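# Bend a rod into an upright arch between two sockets

## Task

Shape the rod into an arch standing upright, with one of its ends seated in each of the board's two sockets.

## Robot and tools

Robot: two arms, left_arm and right_arm, each with a parallel two-finger gripper and a wrist camera. Base poses in the scene frame: left_arm at (0, +0.328, +0.010) m, right_arm at (+0.042, -0.292, +0.025) m, both turned only slightly about z. The drives are cheap and have play, and the wrists are weak. Grippers can end short, low or tilted, especially at long reach. Small commands may not happen, or may go sideways. Check position and tilt after every move and correct them.

Frames: the scene frame has its origin at table-top height, midway between the nominal bases. +z is up, +x points out over the table, and left_arm is on the +y side (arm names do not match image sides). Each arm's reported end_effector_position (metres) and end_effector_quat_wxyz are in that arm's own base frame. Fixed cameras and the table use the scene frame. Motion offsets are along the axes of that arm's current Hand target. The gripper's fingers point along its +z and open along its y. end_effector_position is the point between the pads, about 1 cm behind the tips.

Command row: 14 numbers, each in [-1, 1]. The first 7 are left_arm: dx, dy, dz, rx, ry, rz, opening. The next 7 are the same for right_arm. Always send all 14, even when only one arm moves. dx..rz are an offset from the Hand target as it stood when the action or move began, never a pose. Scale: 1.0 = 0.6 m or 180 degrees. rx, ry, rz form one rotation vector. Repeating an offset moves the arm further again. Opening is absolute: +1 is fully open (0.094 m), -1 is closed. A 0 in the opening slot is a real command (half open). To keep a gripper as it is, resend its present value. Six zeros for the pose re-request the current Hand target.

execute_actions(actions, cameras): actions is a list of actions. Each action is up to 15 rows, one per 1/30 s step. If there are fewer rows, the last one is held for the rest of the 15 steps. Every row counts from the action's start pose. Images come only if actions is empty or cameras names them ("all", or names from cam_high, cam_low, cam_left_wrist, cam_right_wrist). An unknown camera name invalidates the call.

move(target, speed, blend, opening_speed, grip_force, blocking, cameras): drives straight paths toward target. target is one 14-number row or a list of up to 15 rows. Every row is an offset from the same starting Hand targets, not chained. speed is in m/s, 0.002 to 2.9, default 0.25; rotation is capped at twice that in rad/s. Give one value, or one per target. blend is in metres and rounds the corners of a list; 0 stops at each point. opening_speed is how fast the opening changes, per second on the -1..+1 scale, at least 0.2. Use it to close gently. grip_force is newtons per pad, 10 to 50, one value or one per arm. It persists, and low values close slowly. blocking=false returns after about 0.5 s while the move continues. Paths do not avoid obstacles or the other arm, and the whole move is capped at 10 s. Grippers lag and overshoot more at speed. Do not route a path close to an arm's own base, because that can flip its shoulder.

The move: line reports the ending (done, off_target, moving, held, fault) and any limits (paced = clipped pose, held = steps withheld). done means within 10 mm and 2 degrees, and says nothing about contact.

wait(seconds 0..10): lets time pass holding the last commands; a running move carries on. stop(): brakes a running move, which needs some stopping distance. zoom_image(camera, region [x0,y0,x1,y1] pixels, at most 504x504): a closer look at the newest image from that camera. read_manual(section="licences"): licence texts only. finished_scene(scene): ends the current scene; give this scene's number. It cannot be undone, so call it only once the arch stands in both sockets without being held.

Results: Hand target is the last commanded pose after clipping. The next offsets count from it. A gripper often rests short of it; send the missing distance as an offset. Orientation commands are clipped to within 40 degrees of the measured orientation each step. grip_measured is the finger opening on the command scale. With nothing held it can read up to about 2.5 mm too wide. On a firmly gripped hard part it reads a little narrower than the part. Squeeze grows about 1 N per 0.001 below first touch, then jumps to the force limit. To release, command well above grip_measured. Joint velocities may read within noise. Joint torques include the arm's weight and wrap at ±28 N m on joints 1 to 3. A MOTOR HOT line appears at 75 °C. At 90 °C the arm folds up and stays idle, and at 100 °C it falls limp. Holding loads, reaching far or pushing against something unreachable heats motors.

Cameras: cam_high and cam_low are fixed; the wrist cameras ride on the hands. Calibration is approximate and wrist images may lag during motion. Use the camera images to locate the rod, the board and its sockets.

Avoid: dropping the rod, or releasing it while it is moving. Avoid fast impacts, hard presses and pushing into the table or fixed things. Never let anything leave the table. Keep the two grippers, their housings and wrist cameras apart: the clearance check does not cover them, and pressing between arms can fail the task. Do not close one gripper on the other's fingers, and do not strain the camera cables. A stopped arm keeps pushing until you command its target back past the contact. Occasionally a loose object gets nudged by itself.

Each tool is called after "Call:" by a JSON object that holds its "method" and its "body", one argument or row to a line.

## Session

Call:
{"method": "execute_actions", "body": {
  "actions": []
}}

Scene clock: 0.00 s.
left_arm: end_effector_position=(+0.3758, -0.0191, +0.1021) grip_measured=+1.000 end_effector_quat_wxyz=(+0.628, +0.004, +0.778, -0.002) | right_arm: end_effector_position=(+0.3630, -0.0428, +0.1145) grip_measured=+1.000 end_effector_quat_wxyz=(+0.651, +0.112, +0.747, -0.076)
Joint positions: left_arm=[-0.086 1.557 0.232 1.112 -0.077 -0.015 0.094] | right_arm=[0.012 1.55 0.187 1.215 0.274 0.072 0.094]
Joint velocities: within noise
Joint torques (N m): no reading
Motor temperatures (°C): left_arm=[22 26 31 35 23 23 22] | right_arm=[25 29 36 32 26 24 23]
Heat: left arm: 35 °C; right arm: 36 °C.
Hand target: left_arm +0.3801, -0.0190, +0.1156; +0.645, +0.003, +0.764, -0.001 | right_arm +0.3652, -0.0433, +0.1201; +0.656, +0.114, +0.742, -0.076
Tool commands: left_gripper/opening=+1.0 right_gripper/opening=+1.0

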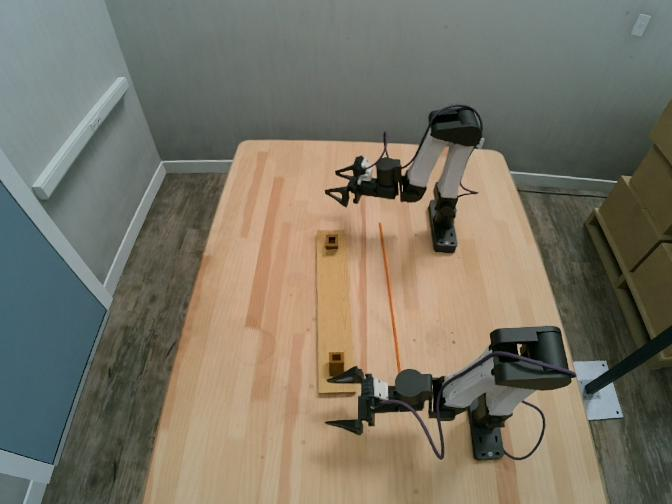

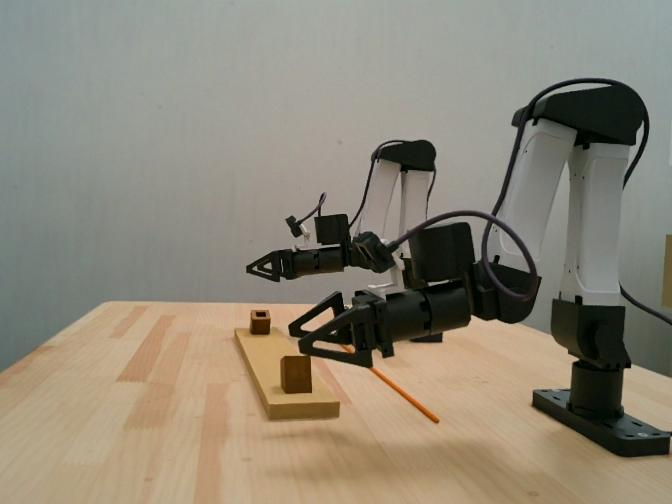

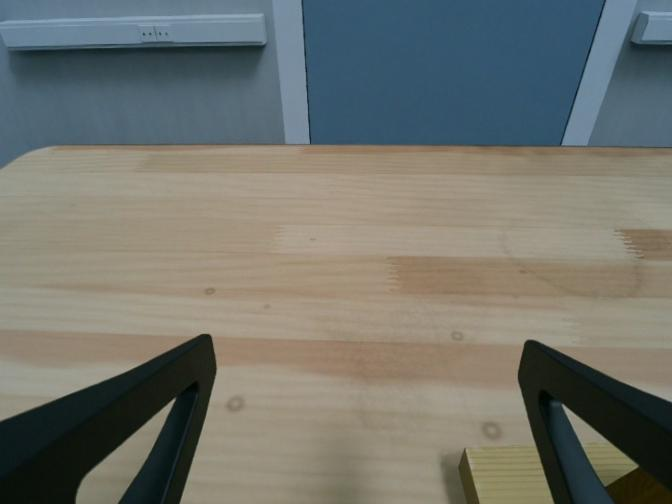

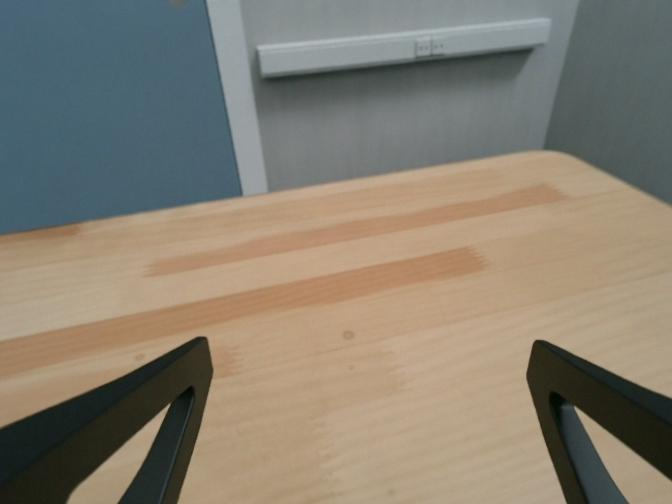

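Call:
{"method": "zoom_image", "body": {
  "camera": "cam_high",
  "region": [260, 200, 460, 400]
}}

Call:
{"method": "zoom_image", "body": {
  "camera": "cam_low",
  "region": [220, 280, 470, 440]
}}

Scaled by 2.520 from the camera's 672x504 image, which has a finer 960x720 frame.

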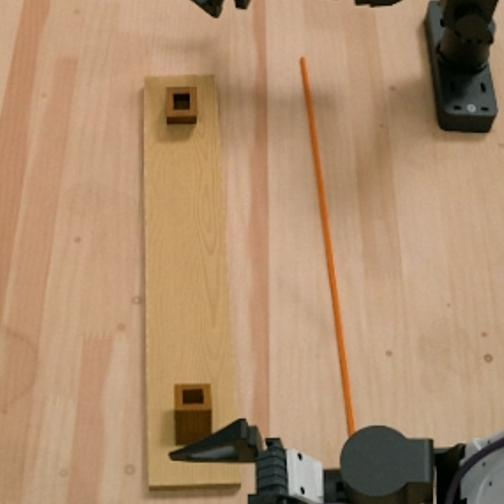

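Scaled by 2.016 from the camera's 672x504 image, which has a finer 960x720 frame.

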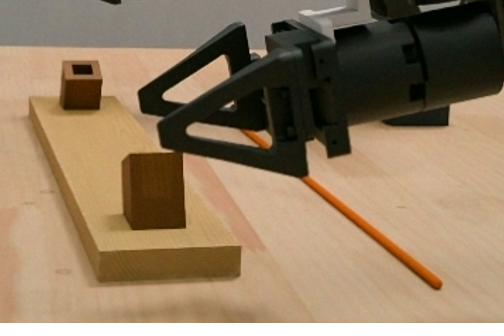

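Call:
{"method": "zoom_image", "body": {
  "camera": "cam_high",
  "region": [310, 225, 360, 262]
}}

Call:
{"method": "zoom_image", "body": {
  "camera": "cam_high",
  "region": [310, 340, 370, 400]
}}

Call:
{"method": "zoom_image", "body": {
  "camera": "cam_low",
  "region": [225, 300, 355, 430]
}}

Scaled by 10.080 from the camera's 672x504 image, which has a finer 960x720 frame.

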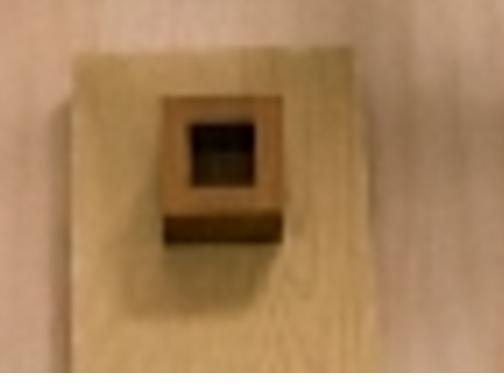

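Scaled by 8.400 from the camera's 672x504 image, which has a finer 960x720 frame.

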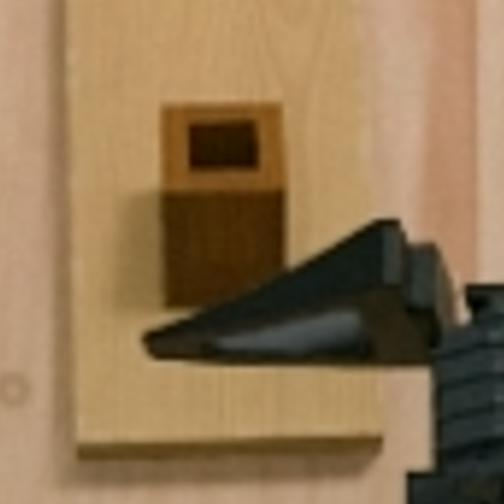

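Scaled by 3.877 from the camera's 672x504 image, which has a finer 960x720 frame.

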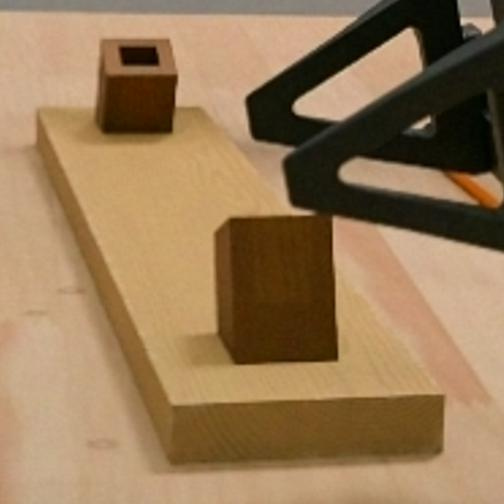

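Call:
{"method": "move", "body": {
  "target": [0.0379, -0.0808, -0.2681, 0.3322, 0.3526, 0.3925, 1.0, 0.0658, 0.0971, -0.2864, -0.4268, 0.3097, -0.4979, 1.0],
  "speed": 0.3,
  "cameras": ["all"]
}}

Scene clock: 65.87 s.
left_arm: end_effector_position=(+0.2124, -0.0662, +0.1128) grip_measured=+1.000 end_effector_quat_wxyz=(-0.006, +0.680, +0.733, -0.008) | right_arm: end_effector_position=(+0.2069, +0.0602, +0.0985) grip_measured=+1.000 end_effector_quat_wxyz=(+0.001, +0.728, -0.685, -0.007)
Joint positions: left_arm=[-0.295 1.399 1.108 -1.297 0.009 1.201 0.094] | right_arm=[0.274 1.367 1.026 -1.238 -0.011 -1.358 0.094]
Joint torques (N m): left_arm=[-0.65 -3.43 8.09 0.32 -0.15 0.25] | right_arm=[0.24 -3.25 8.44 0.23 -0.09 -0.15]
Motor temperatures (°C): left_arm=[22 29 35 43 22 23 22] | right_arm=[25 31 39 37 26 23 22]
Heat: left arm: 43 °C; right arm: 39 °C.
Hand target: left_arm +0.2175, -0.0665, +0.1202; +0.000, +0.687, +0.727, +0.000 | right_arm +0.2121, +0.0606, +0.1050; -0.001, +0.736, -0.677, +0.000
Off the commanded pose: left_arm 0.009 m, 1 deg | right_arm 0.008 m, 2 deg.
move: done
camera_calibration:
cam_left_wrist: T_world_to_cam=[[-0.997563, -0.0630855, -0.0298059, 0.22033], [-0.069768, 0.89719, 0.436099, 0.0600778], [-0.00076995, 0.437116, -0.899405, 0.249229], [0, 0, 0, 1]] pos_world=[0.224176, -0.148943, 0.204525]
cam_right_wrist: T_world_to_cam=[[0.997744, 0.045858, -0.0490277, -0.196129], [0.0630629, -0.890644, 0.450306, 0.0277214], [-0.0230161, -0.452382, -0.891527, 0.240516], [0, 0, 0, 1]] pos_world=[0.199474, 0.142489, 0.192328]

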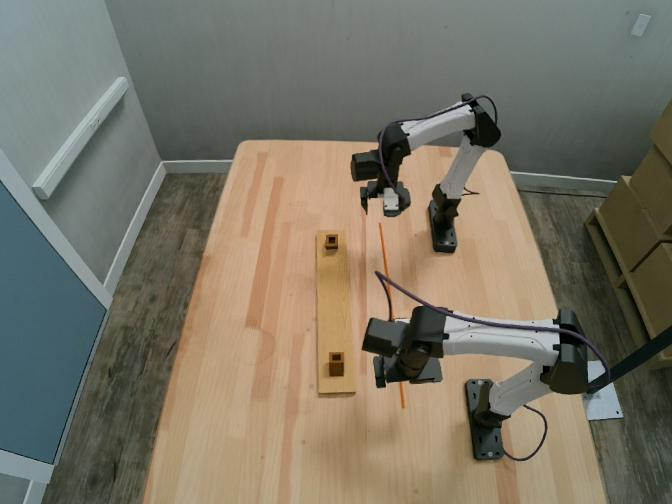

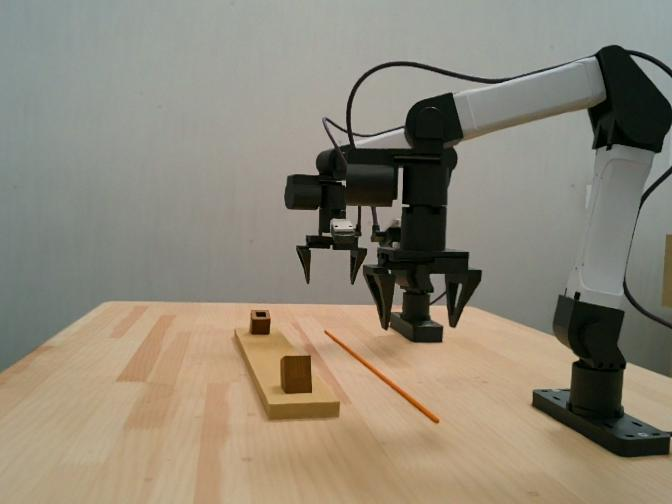

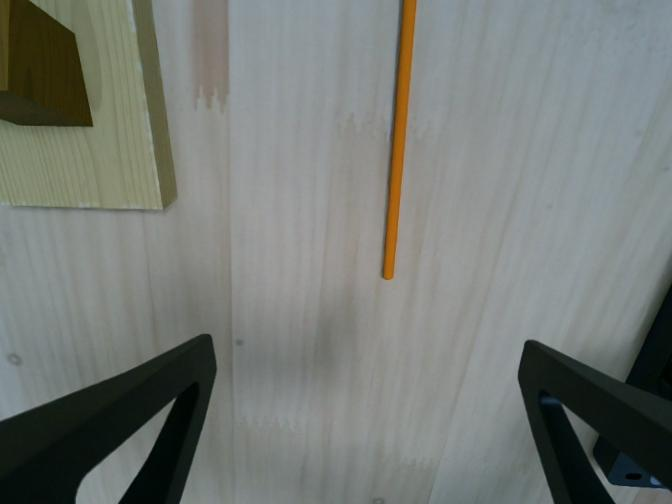

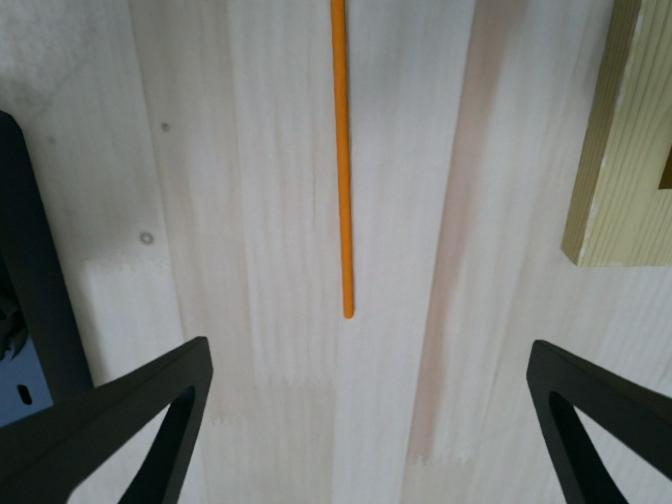

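Call:
{"method": "zoom_image", "body": {
  "camera": "cam_left_wrist",
  "region": [0, 0, 200, 220]
}}

Call:
{"method": "zoom_image", "body": {
  "camera": "cam_low",
  "region": [230, 300, 350, 420]
}}

Call:
{"method": "zoom_image", "body": {
  "camera": "cam_high",
  "region": [305, 330, 365, 400]
}}

Scaled by 2.291 from the camera's 672x504 image, which has a finer 960x720 frame.

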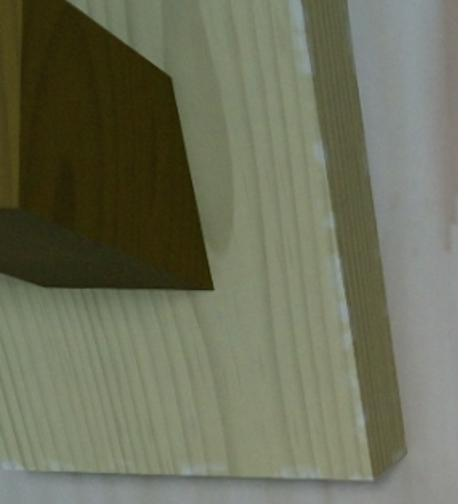

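Scaled by 4.200 from the camera's 672x504 image, which has a finer 960x720 frame.

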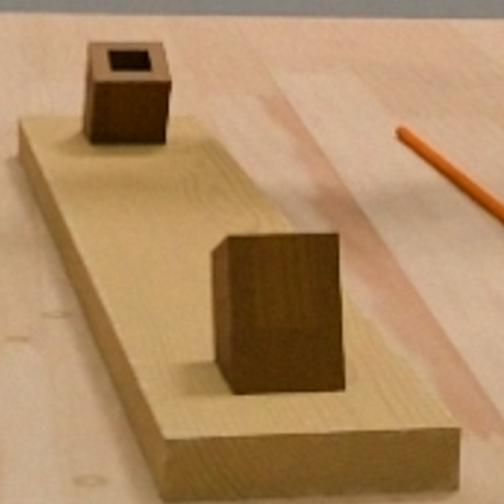

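Scaled by 7.200 from the camera's 672x504 image, which has a finer 960x720 frame.

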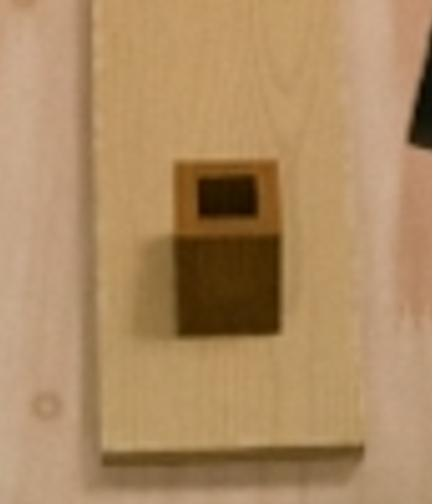

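Call:
{"method": "move", "body": {
  "target": [-0.0428, -0.0293, 0.0963, 0, 0, 0.0083, 0.0, 0.0121, 0.0147, 0.0975, 0, 0, -0.0083, 0.0],
  "speed": 0.1,
  "cameras": ["all"]
}}

Scene clock: 87.80 s.
left_arm: end_effector_position=(+0.1937, -0.0909, +0.0622) grip_measured=+0.003 end_effector_quat_wxyz=(-0.013, +0.698, +0.716, -0.009) | right_arm: end_effector_position=(+0.2008, +0.0562, +0.0497) grip_measured=+0.001 end_effector_quat_wxyz=(-0.001, +0.743, -0.669, -0.005)
Joint positions: left_arm=[-0.431 1.409 0.913 -1.105 0.009 1.114 0.047] | right_arm=[0.265 1.375 0.834 -1.034 -0.01 -1.41 0.047]
Joint torques (N m): left_arm=[-0.65 -3.43 5.61 0.7 -0.14 0.04] | right_arm=[-1.2 -3.22 4.98 0.64 -0.11 -0.15]
Motor temperatures (°C): left_arm=[22 28 38 38 22 23 22] | right_arm=[25 30 41 34 26 23 22]
Heat: left arm: 38 °C; right arm: 41 °C.
Hand target: left_arm +0.2013, -0.0932, +0.0625; +0.000, +0.696, +0.718, +0.000 | right_arm +0.2040, +0.0527, +0.0465; -0.001, +0.745, -0.667, +0.000
Off the commanded pose: left_arm 0.008 m, 2 deg | right_arm 0.006 m, 1 deg.
move: done
camera_calibration:
cam_left_wrist: T_world_to_cam=[[-0.999756, -0.0137925, -0.0172539, 0.202692], [-0.0200113, 0.896265, 0.443068, 0.0929107], [0.00935302, 0.443305, -0.896322, 0.212953], [0, 0, 0, 1]] pos_world=[0.20251, -0.17488, 0.153206]
cam_right_wrist: T_world_to_cam=[[0.995096, 0.0887169, -0.0437432, -0.194415], [0.0989081, -0.887241, 0.450577, 0.0391835], [0.00116307, -0.452694, -0.891665, 0.190195], [0, 0, 0, 1]] pos_world=[0.189365, 0.138113, 0.143431]

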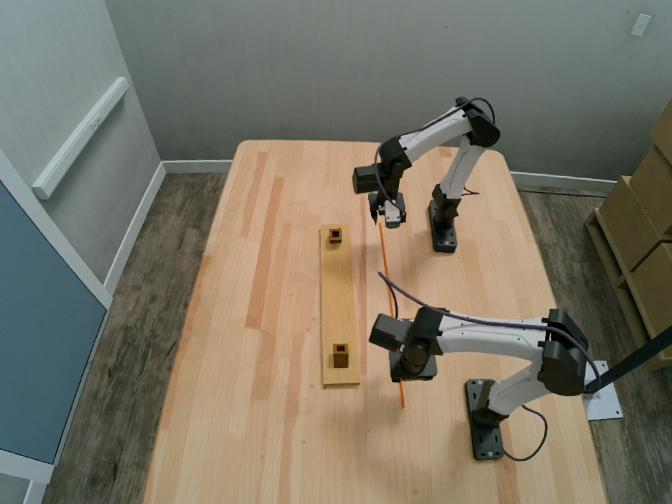

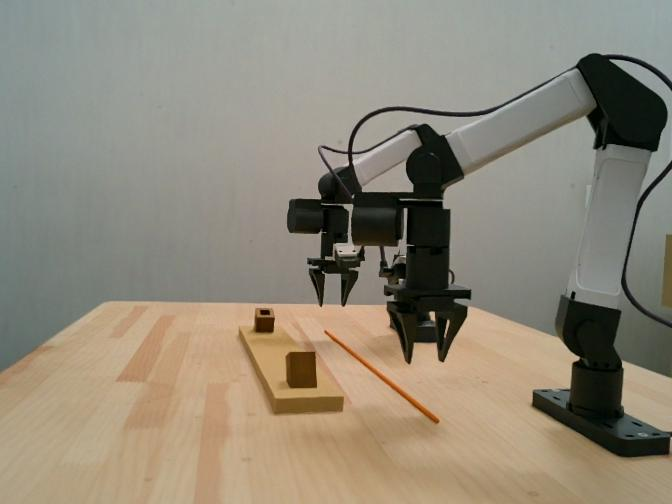

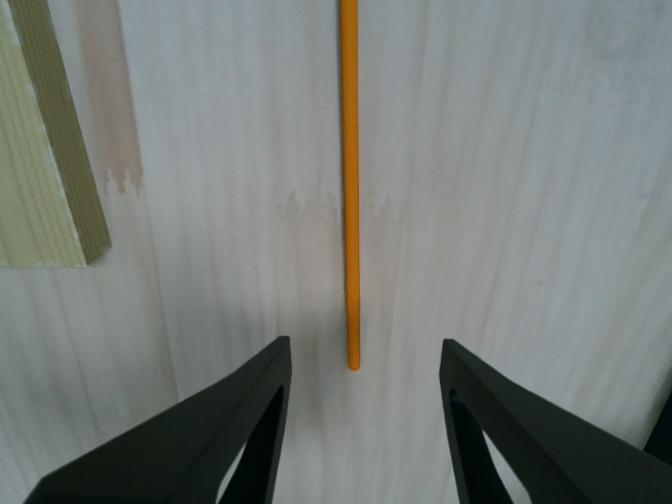

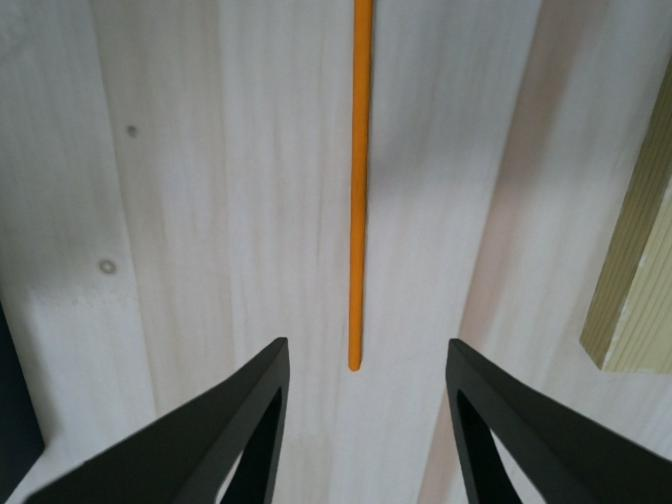

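Call:
{"method": "move", "body": {
  "target": [-0.0062, 0.0058, 0.062, -0.008, 0, 0, 0.0, 0.0019, 0.0039, 0.0578, 0, 0, 0, 0.0],
  "speed": 0.06,
  "cameras": ["all"]
}}

Scene clock: 103.07 s.
left_arm: end_effector_position=(+0.1979, -0.0926, +0.0252) grip_measured=+0.003 end_effector_quat_wxyz=(-0.004, +0.695, +0.719, +0.000) | right_arm: end_effector_position=(+0.1996, +0.0552, +0.0153) grip_measured=+0.001 end_effector_quat_wxyz=(-0.002, +0.743, -0.669, -0.005)
Joint positions: left_arm=[-0.439 1.457 0.798 -0.919 -0.002 1.097 0.047] | right_arm=[0.262 1.424 0.726 -0.876 -0.01 -1.413 0.047]
Joint torques (N m): left_arm=[-0.73 -3.52 5.37 0.75 -0.15 0.04] | right_arm=[-1.18 -3.32 4.67 0.64 -0.11 -0.15]
Heat: left arm: 37 °C; right arm: 40 °C.
Hand target: left_arm +0.2049, -0.0968, +0.0253; +0.009, +0.696, +0.718, +0.009 | right_arm +0.2018, +0.0514, +0.0118; -0.001, +0.745, -0.667, +0.000
Off the commanded pose: left_arm 0.008 m, 2 deg | right_arm 0.006 m, 1 deg.
move: done
camera_calibration:
cam_left_wrist: T_world_to_cam=[[-0.998827, -0.0228184, -0.0427149, 0.205937], [-0.0393948, 0.895837, 0.442632, 0.114776], [0.0281655, 0.443796, -0.895685, 0.176773], [0, 0, 0, 1]] pos_world=[0.205238, -0.176572, 0.116326]
cam_right_wrist: T_world_to_cam=[[0.995165, 0.0887147, -0.0421454, -0.194714], [0.0981836, -0.887445, 0.450336, 0.0540258], [0.00254966, -0.452296, -0.891864, 0.158733], [0, 0, 0, 1]] pos_world=[0.188064, 0.137013, 0.109032]

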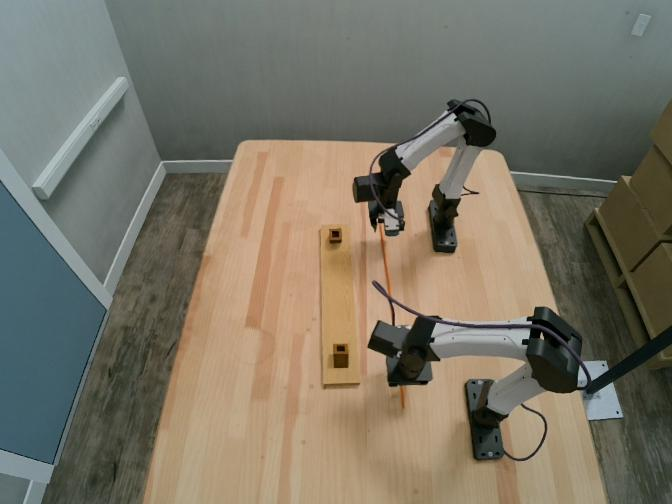

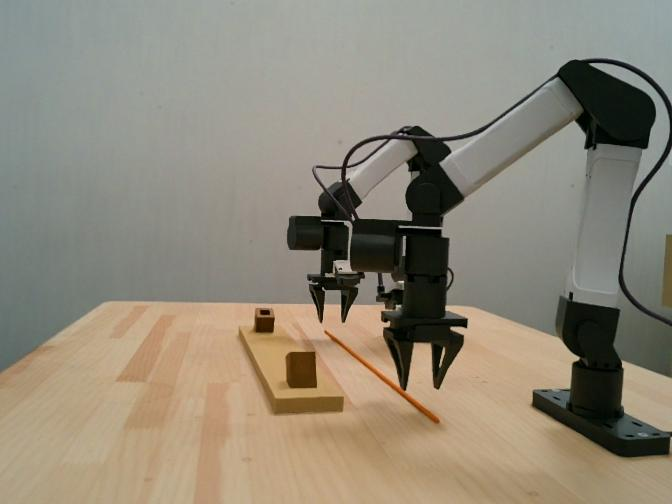

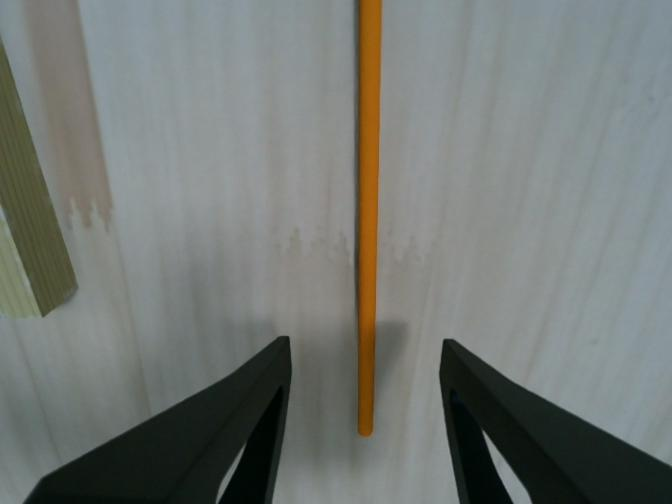

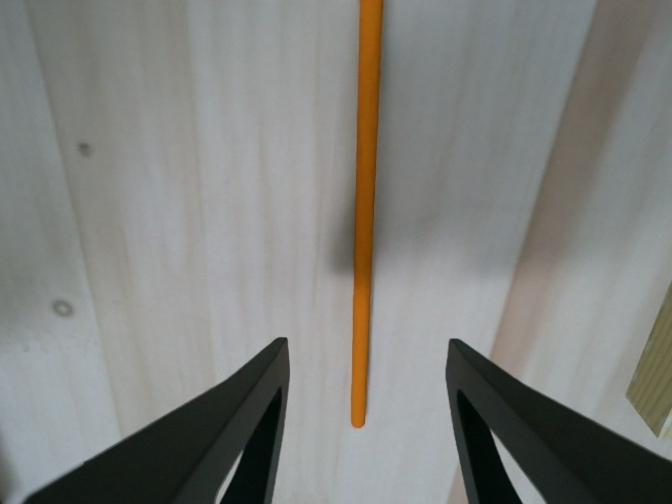

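Call:
{"method": "move", "body": {
  "target": [0, 0, 0.0367, 0, 0, 0, 0.0, 0, 0, 0.0383, 0, 0, 0, 0.0],
  "speed": 0.04,
  "cameras": ["all"]
}}

Scene clock: 111.33 s.
left_arm: end_effector_position=(+0.1981, -0.0927, +0.0029) grip_measured=+0.003 end_effector_quat_wxyz=(-0.005, +0.695, +0.719, -0.001) | right_arm: end_effector_position=(+0.1998, +0.0553, -0.0076) grip_measured=+0.001 end_effector_quat_wxyz=(-0.002, +0.743, -0.669, -0.005)
Joint positions: left_arm=[-0.439 1.504 0.741 -0.817 -0.002 1.097 0.047] | right_arm=[0.262 1.478 0.668 -0.764 -0.01 -1.413 0.047]
Joint torques (N m): left_arm=[-0.65 -3.69 5.12 0.76 -0.15 0.05] | right_arm=[-1.17 -3.49 4.36 0.64 -0.11 -0.14]
Heat: left arm: 37 °C; right arm: 40 °C.
Hand target: left_arm +0.2054, -0.0968, +0.0032; +0.009, +0.696, +0.718, +0.009 | right_arm +0.2019, +0.0514, -0.0112; -0.001, +0.745, -0.667, +0.000
Off the commanded pose: left_arm 0.008 m, 2 deg | right_arm 0.006 m, 1 deg.
move: done
camera_calibration:
cam_left_wrist: T_world_to_cam=[[-0.998886, -0.0228248, -0.0412999, 0.205155], [-0.0387895, 0.895571, 0.443224, 0.124566], [0.0268705, 0.444332, -0.895459, 0.157084], [0, 0, 0, 1]] pos_world=[0.205537, -0.176672, 0.0939244]
cam_right_wrist: T_world_to_cam=[[0.995165, 0.0887147, -0.0421454, -0.195887], [0.0981836, -0.887445, 0.450336, 0.0644076], [0.00254966, -0.452296, -0.891864, 0.138354], [0, 0, 0, 1]] pos_world=[0.188264, 0.137113, 0.0861319]

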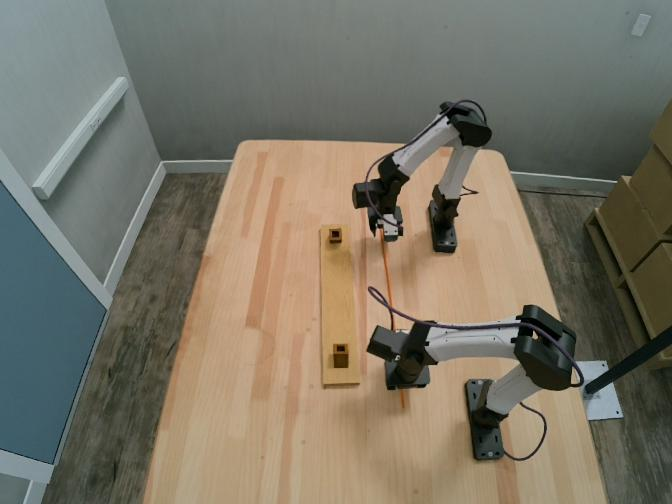

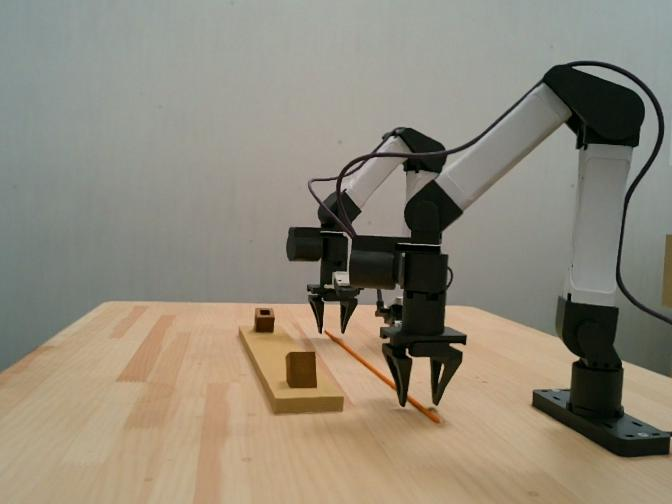

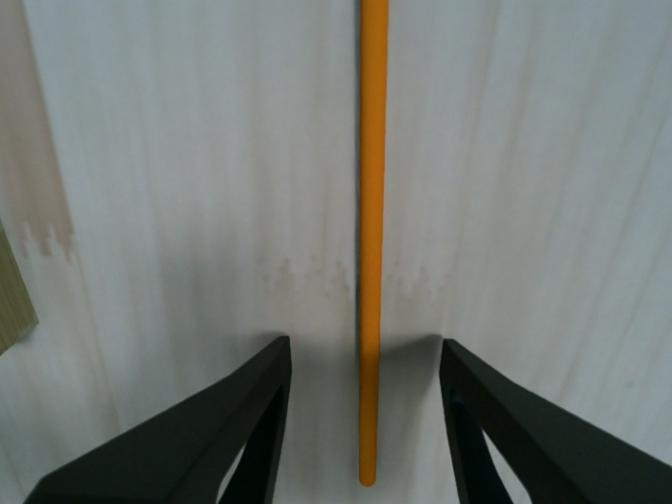

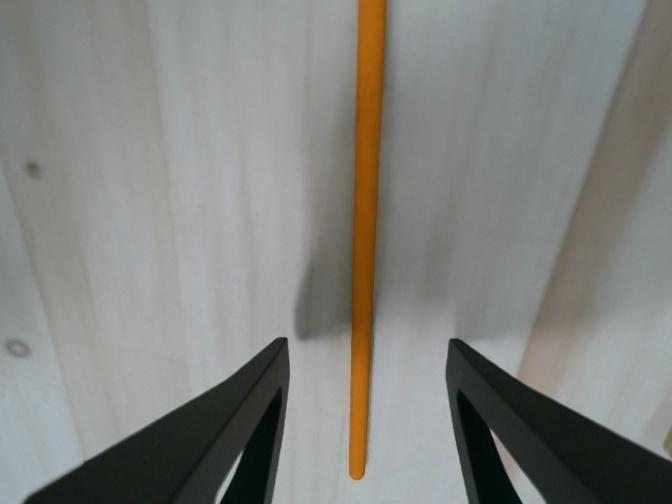

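Call:
{"method": "move", "body": {
  "target": [0, 0, 0.0055, 0, 0, 0, 0.0, 0, 0, 0.0108, 0, 0, 0, 0.0],
  "speed": 0.02,
  "cameras": ["cam_left_wrist", "cam_right_wrist", "cam_low"]
}}

Scene clock: 113.60 s.
left_arm: end_effector_position=(+0.1982, -0.0927, -0.0003) grip_measured=+0.003 end_effector_quat_wxyz=(-0.005, +0.695, +0.719, -0.001) | right_arm: end_effector_position=(+0.1996, +0.0552, -0.0143) grip_measured=+0.001 end_effector_quat_wxyz=(-0.001, +0.743, -0.669, -0.005)
Joint positions: left_arm=[-0.439 1.512 0.733 -0.801 -0.002 1.097 0.047] | right_arm=[0.262 1.496 0.653 -0.732 -0.01 -1.413 0.047]
Joint torques (N m): left_arm=[-0.64 -3.73 5.07 0.76 -0.15 0.05] | right_arm=[-1.17 -3.55 4.23 0.66 -0.11 -0.15]
Heat: left arm: 37 °C; right arm: 40 °C.
Hand target: left_arm +0.2055, -0.0968, -0.0001; +0.009, +0.696, +0.718, +0.009 | right_arm +0.2019, +0.0514, -0.0177; -0.001, +0.745, -0.667, +0.000
Off the commanded pose: left_arm 0.008 m, 2 deg | right_arm 0.006 m, 1 deg.
move: done
camera_calibration:
cam_left_wrist: T_world_to_cam=[[-0.998886, -0.0228248, -0.0412999, 0.205023], [-0.0387895, 0.895571, 0.443224, 0.125984], [0.0268705, 0.444332, -0.895459, 0.154218], [0, 0, 0, 1]] pos_world=[0.205537, -0.176672, 0.0907244]
cam_right_wrist: T_world_to_cam=[[0.995096, 0.0887207, -0.0437352, -0.195933], [0.0989079, -0.887282, 0.450497, 0.0672638], [0.00116298, -0.452614, -0.891706, 0.13267], [0, 0, 0, 1]] pos_world=[0.188165, 0.137113, 0.079431]
Images, in order (width x height): cam_low 672x504, cam_left_wrist 672x504, cam_right_wrist 672x504.

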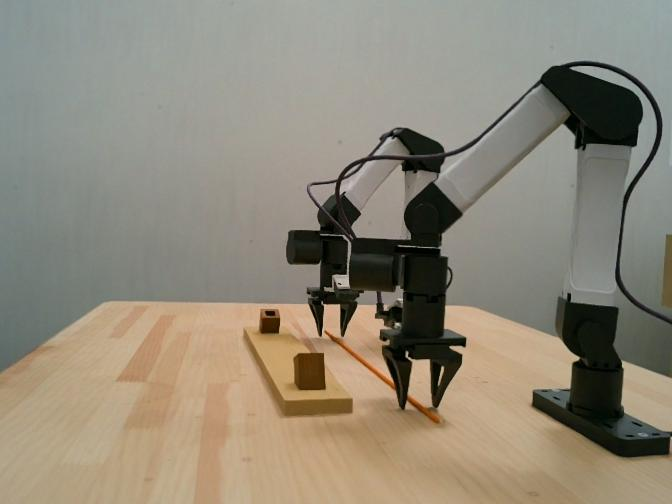

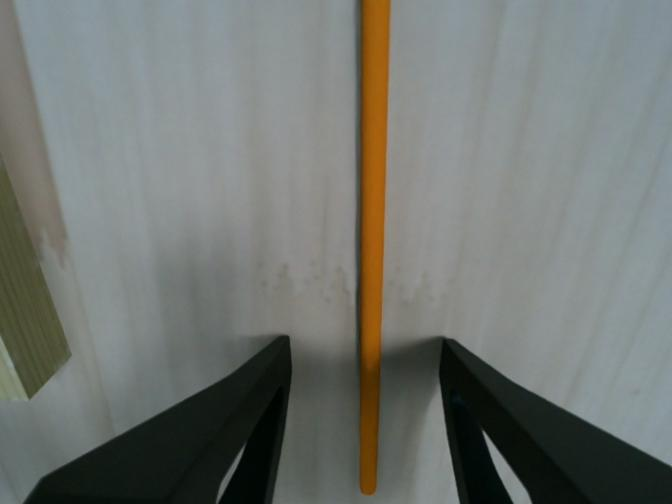

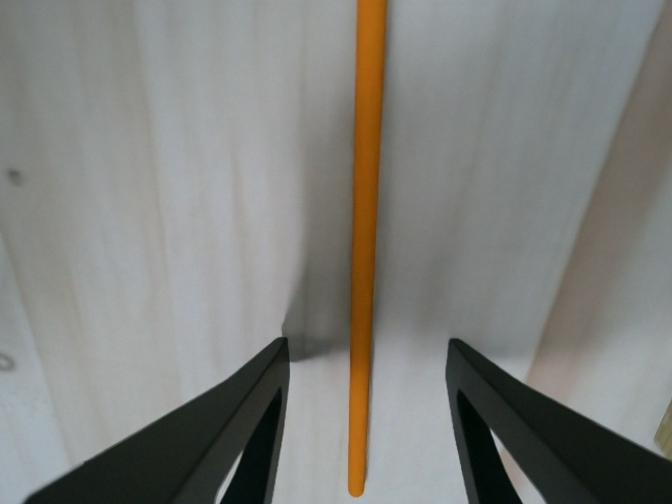

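Call:
{"method": "move", "body": {
  "target": [0, 0, 0, 0, 0, 0, -1.0, 0, 0, 0, 0, 0, 0, -1.0],
  "opening_speed": 0.4,
  "cameras": ["cam_left_wrist", "cam_right_wrist", "cam_low"]
}}

Scene clock: 118.43 s.
left_arm: end_effector_position=(+0.1982, -0.0927, -0.0003) grip_measured=-0.864 end_effector_quat_wxyz=(-0.005, +0.695, +0.719, -0.001) | right_arm: end_effector_position=(+0.1999, +0.0553, -0.0143) grip_measured=-0.918 end_effector_quat_wxyz=(-0.002, +0.744, -0.669, -0.005)
Joint positions: left_arm=[-0.439 1.512 0.733 -0.801 -0.002 1.097 0.006] | right_arm=[0.262 1.496 0.653 -0.73 -0.01 -1.415 0.004]
Joint torques (N m): left_arm=[-0.64 -3.73 5.05 0.76 -0.15 0.05] | right_arm=[-1.16 -3.55 4.25 0.64 -0.11 -0.14]
Heat: left arm: 36 °C; right arm: 40 °C.
Hand target: left_arm +0.2055, -0.0968, -0.0001; +0.009, +0.696, +0.718, +0.009 | right_arm +0.2019, +0.0514, -0.0177; -0.001, +0.745, -0.667, +0.000
Off the commanded pose: left_arm 0.008 m, 2 deg | right_arm 0.006 m, 1 deg.
move: done
camera_calibration:
cam_left_wrist: T_world_to_cam=[[-0.998886, -0.0228248, -0.0412999, 0.205023], [-0.0387895, 0.895571, 0.443224, 0.125984], [0.0268705, 0.444332, -0.895459, 0.154218], [0, 0, 0, 1]] pos_world=[0.205537, -0.176672, 0.0907244]
cam_right_wrist: T_world_to_cam=[[0.995025, 0.0902385, -0.0422194, -0.196346], [0.099576, -0.887293, 0.450328, 0.0671434], [0.00317599, -0.452292, -0.891864, 0.13226], [0, 0, 0, 1]] pos_world=[0.188264, 0.137114, 0.0794319]
Images, in order (width x height): cam_low 672x504, cam_left_wrist 672x504, cam_right_wrist 672x504.

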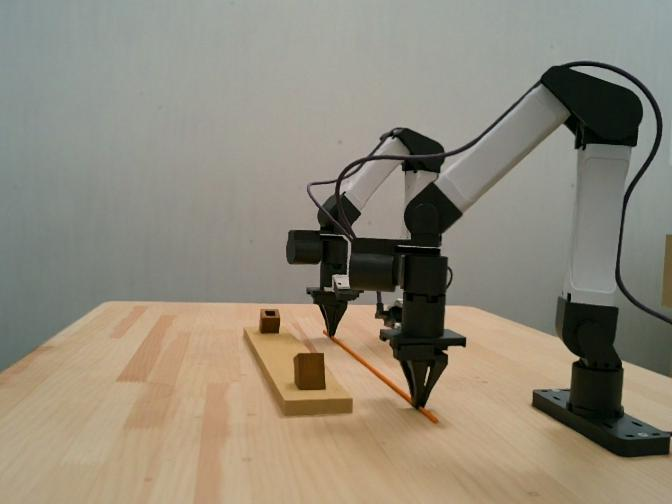

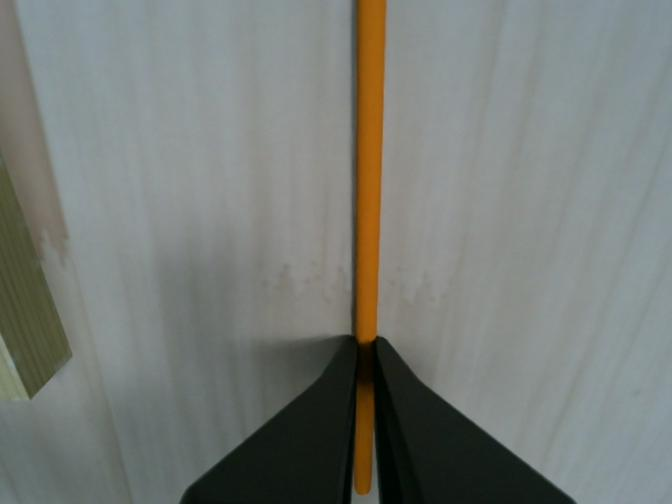

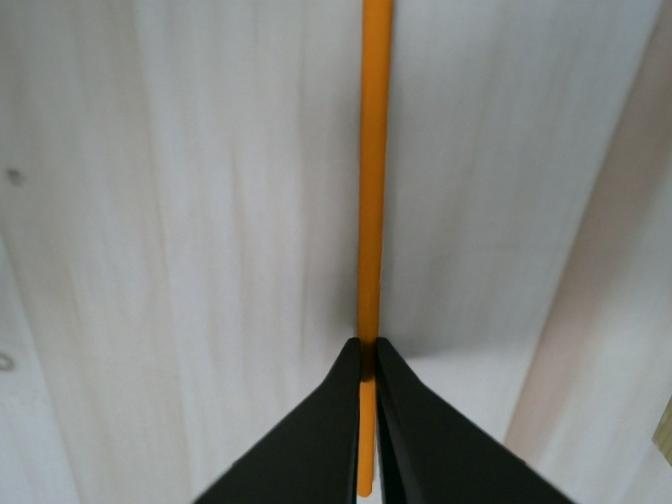

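Call:
{"method": "move", "body": {
  "target": [0, 0, -0.1333, 0, 0, 0, -1.0, 0, 0, -0.1333, 0, 0, 0, -1.0],
  "speed": 0.06,
  "cameras": ["all"]
}}

Scene clock: 125.70 s.
left_arm: end_effector_position=(+0.1972, -0.0943, +0.0669) grip_measured=-0.864 end_effector_quat_wxyz=(-0.011, +0.697, +0.717, -0.001) | right_arm: end_effector_position=(+0.1947, +0.0534, +0.0516) grip_measured=-0.918 end_effector_quat_wxyz=(+0.011, +0.743, -0.669, -0.011)
Joint positions: left_arm=[-0.45 1.414 0.936 -1.114 -0.005 1.094 0.006] | right_arm=[0.262 1.373 0.84 -1.069 -0.007 -1.415 0.004]
Joint torques (N m): left_arm=[-0.68 -5.78 7.86 0.32 -0.12 0.03] | right_arm=[-1.18 -5.9 7.98 0.15 -0.13 -0.14]
Heat: left arm: 36 °C; right arm: 40 °C.
Hand target: left_arm +0.2036, -0.0968, +0.0799; +0.009, +0.696, +0.718, +0.009 | right_arm +0.2018, +0.0513, +0.0623; -0.001, +0.745, -0.667, +0.000
Off the commanded pose: left_arm 0.015 m, 3 deg | right_arm 0.013 m, 2 deg.
move: off_target (left_arm, right_arm)
camera_calibration:
cam_left_wrist: T_world_to_cam=[[-0.999386, -0.0148439, -0.0317307, 0.207026], [-0.0275644, 0.892207, 0.450784, 0.0945494], [0.021619, 0.451382, -0.892069, 0.216642], [0, 0, 0, 1]] pos_world=[0.204822, -0.179073, 0.157207]
cam_right_wrist: T_world_to_cam=[[0.99348, 0.0897248, -0.0703375, -0.186404], [0.11204, -0.882524, 0.456725, 0.0331979], [-0.021095, -0.461628, -0.886823, 0.195178], [0, 0, 0, 1]] pos_world=[0.185586, 0.136123, 0.144815]

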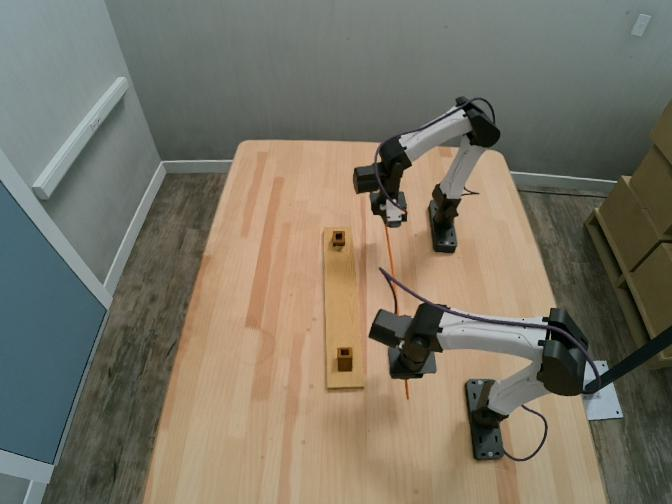

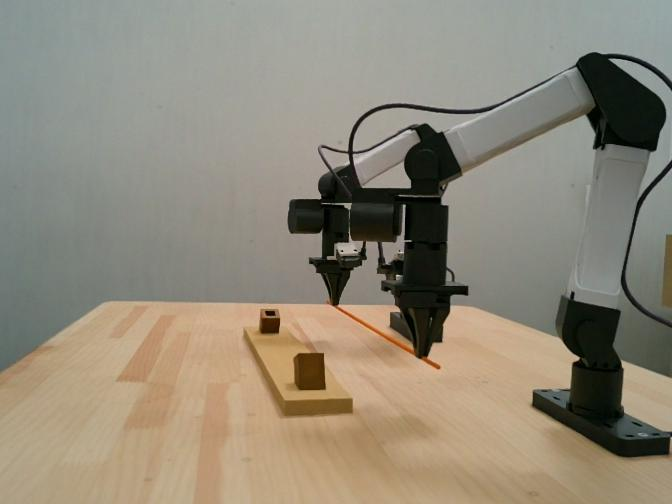

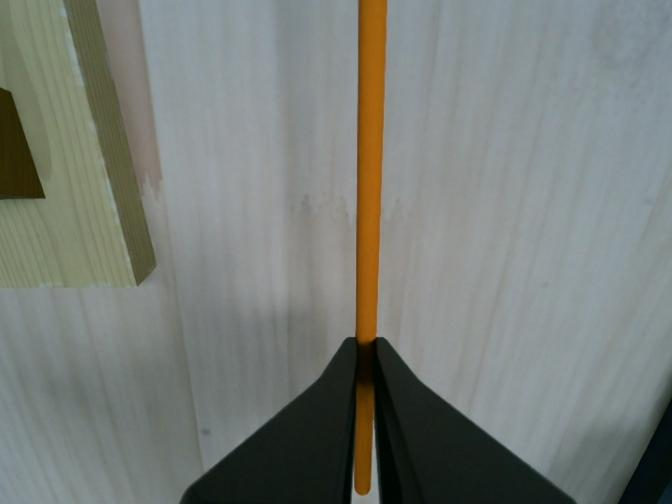

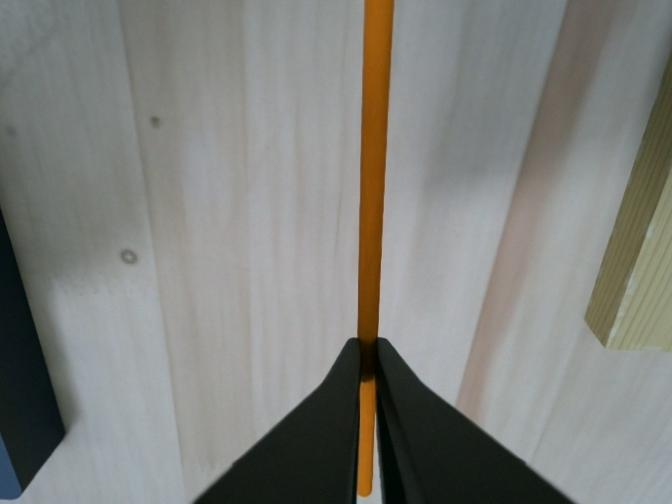

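Call:
{"method": "zoom_image", "body": {
  "camera": "cam_high",
  "region": [315, 220, 375, 265]
}}

Call:
{"method": "zoom_image", "body": {
  "camera": "cam_high",
  "region": [315, 335, 375, 395]
}}

Scaled by 8.400 from the camera's 672x504 image, which has a finer 960x720 frame.

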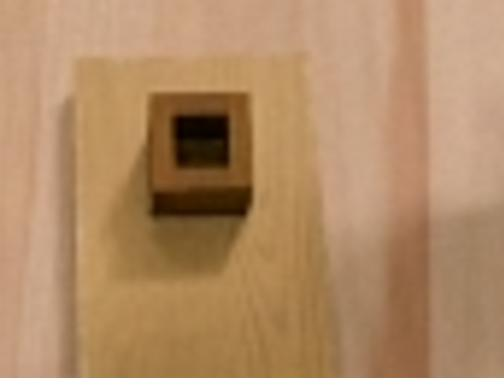

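Scaled by 8.400 from the camera's 672x504 image, which has a finer 960x720 frame.

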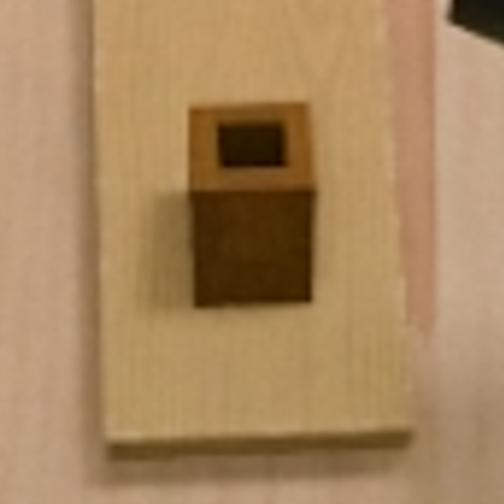

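Call:
{"method": "zoom_image", "body": {
  "camera": "cam_high",
  "region": [375, 355, 445, 415]
}}

Call:
{"method": "zoom_image", "body": {
  "camera": "cam_high",
  "region": [360, 200, 430, 270]
}}

Call:
{"method": "zoom_image", "body": {
  "camera": "cam_low",
  "region": [310, 280, 450, 380]
}}

Scaled by 7.200 from the camera's 672x504 image, which has a finer 960x720 frame.

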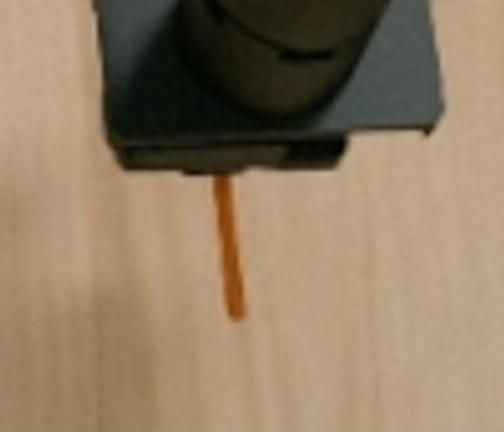

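Scaled by 7.200 from the camera's 672x504 image, which has a finer 960x720 frame.

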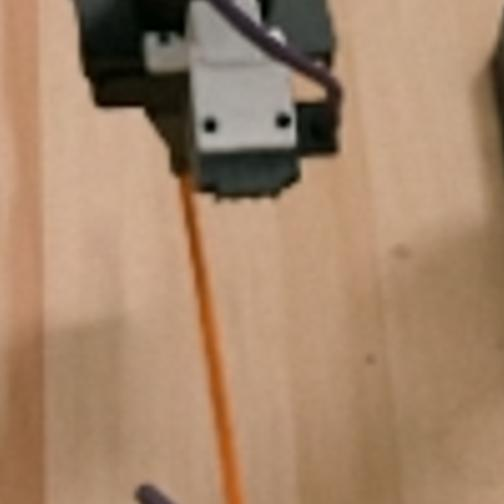

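Scaled by 3.600 from the camera's 672x504 image, which has a finer 960x720 frame.

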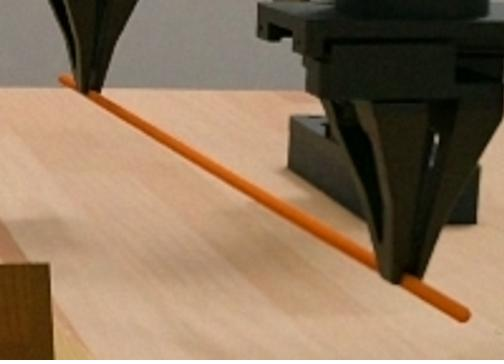

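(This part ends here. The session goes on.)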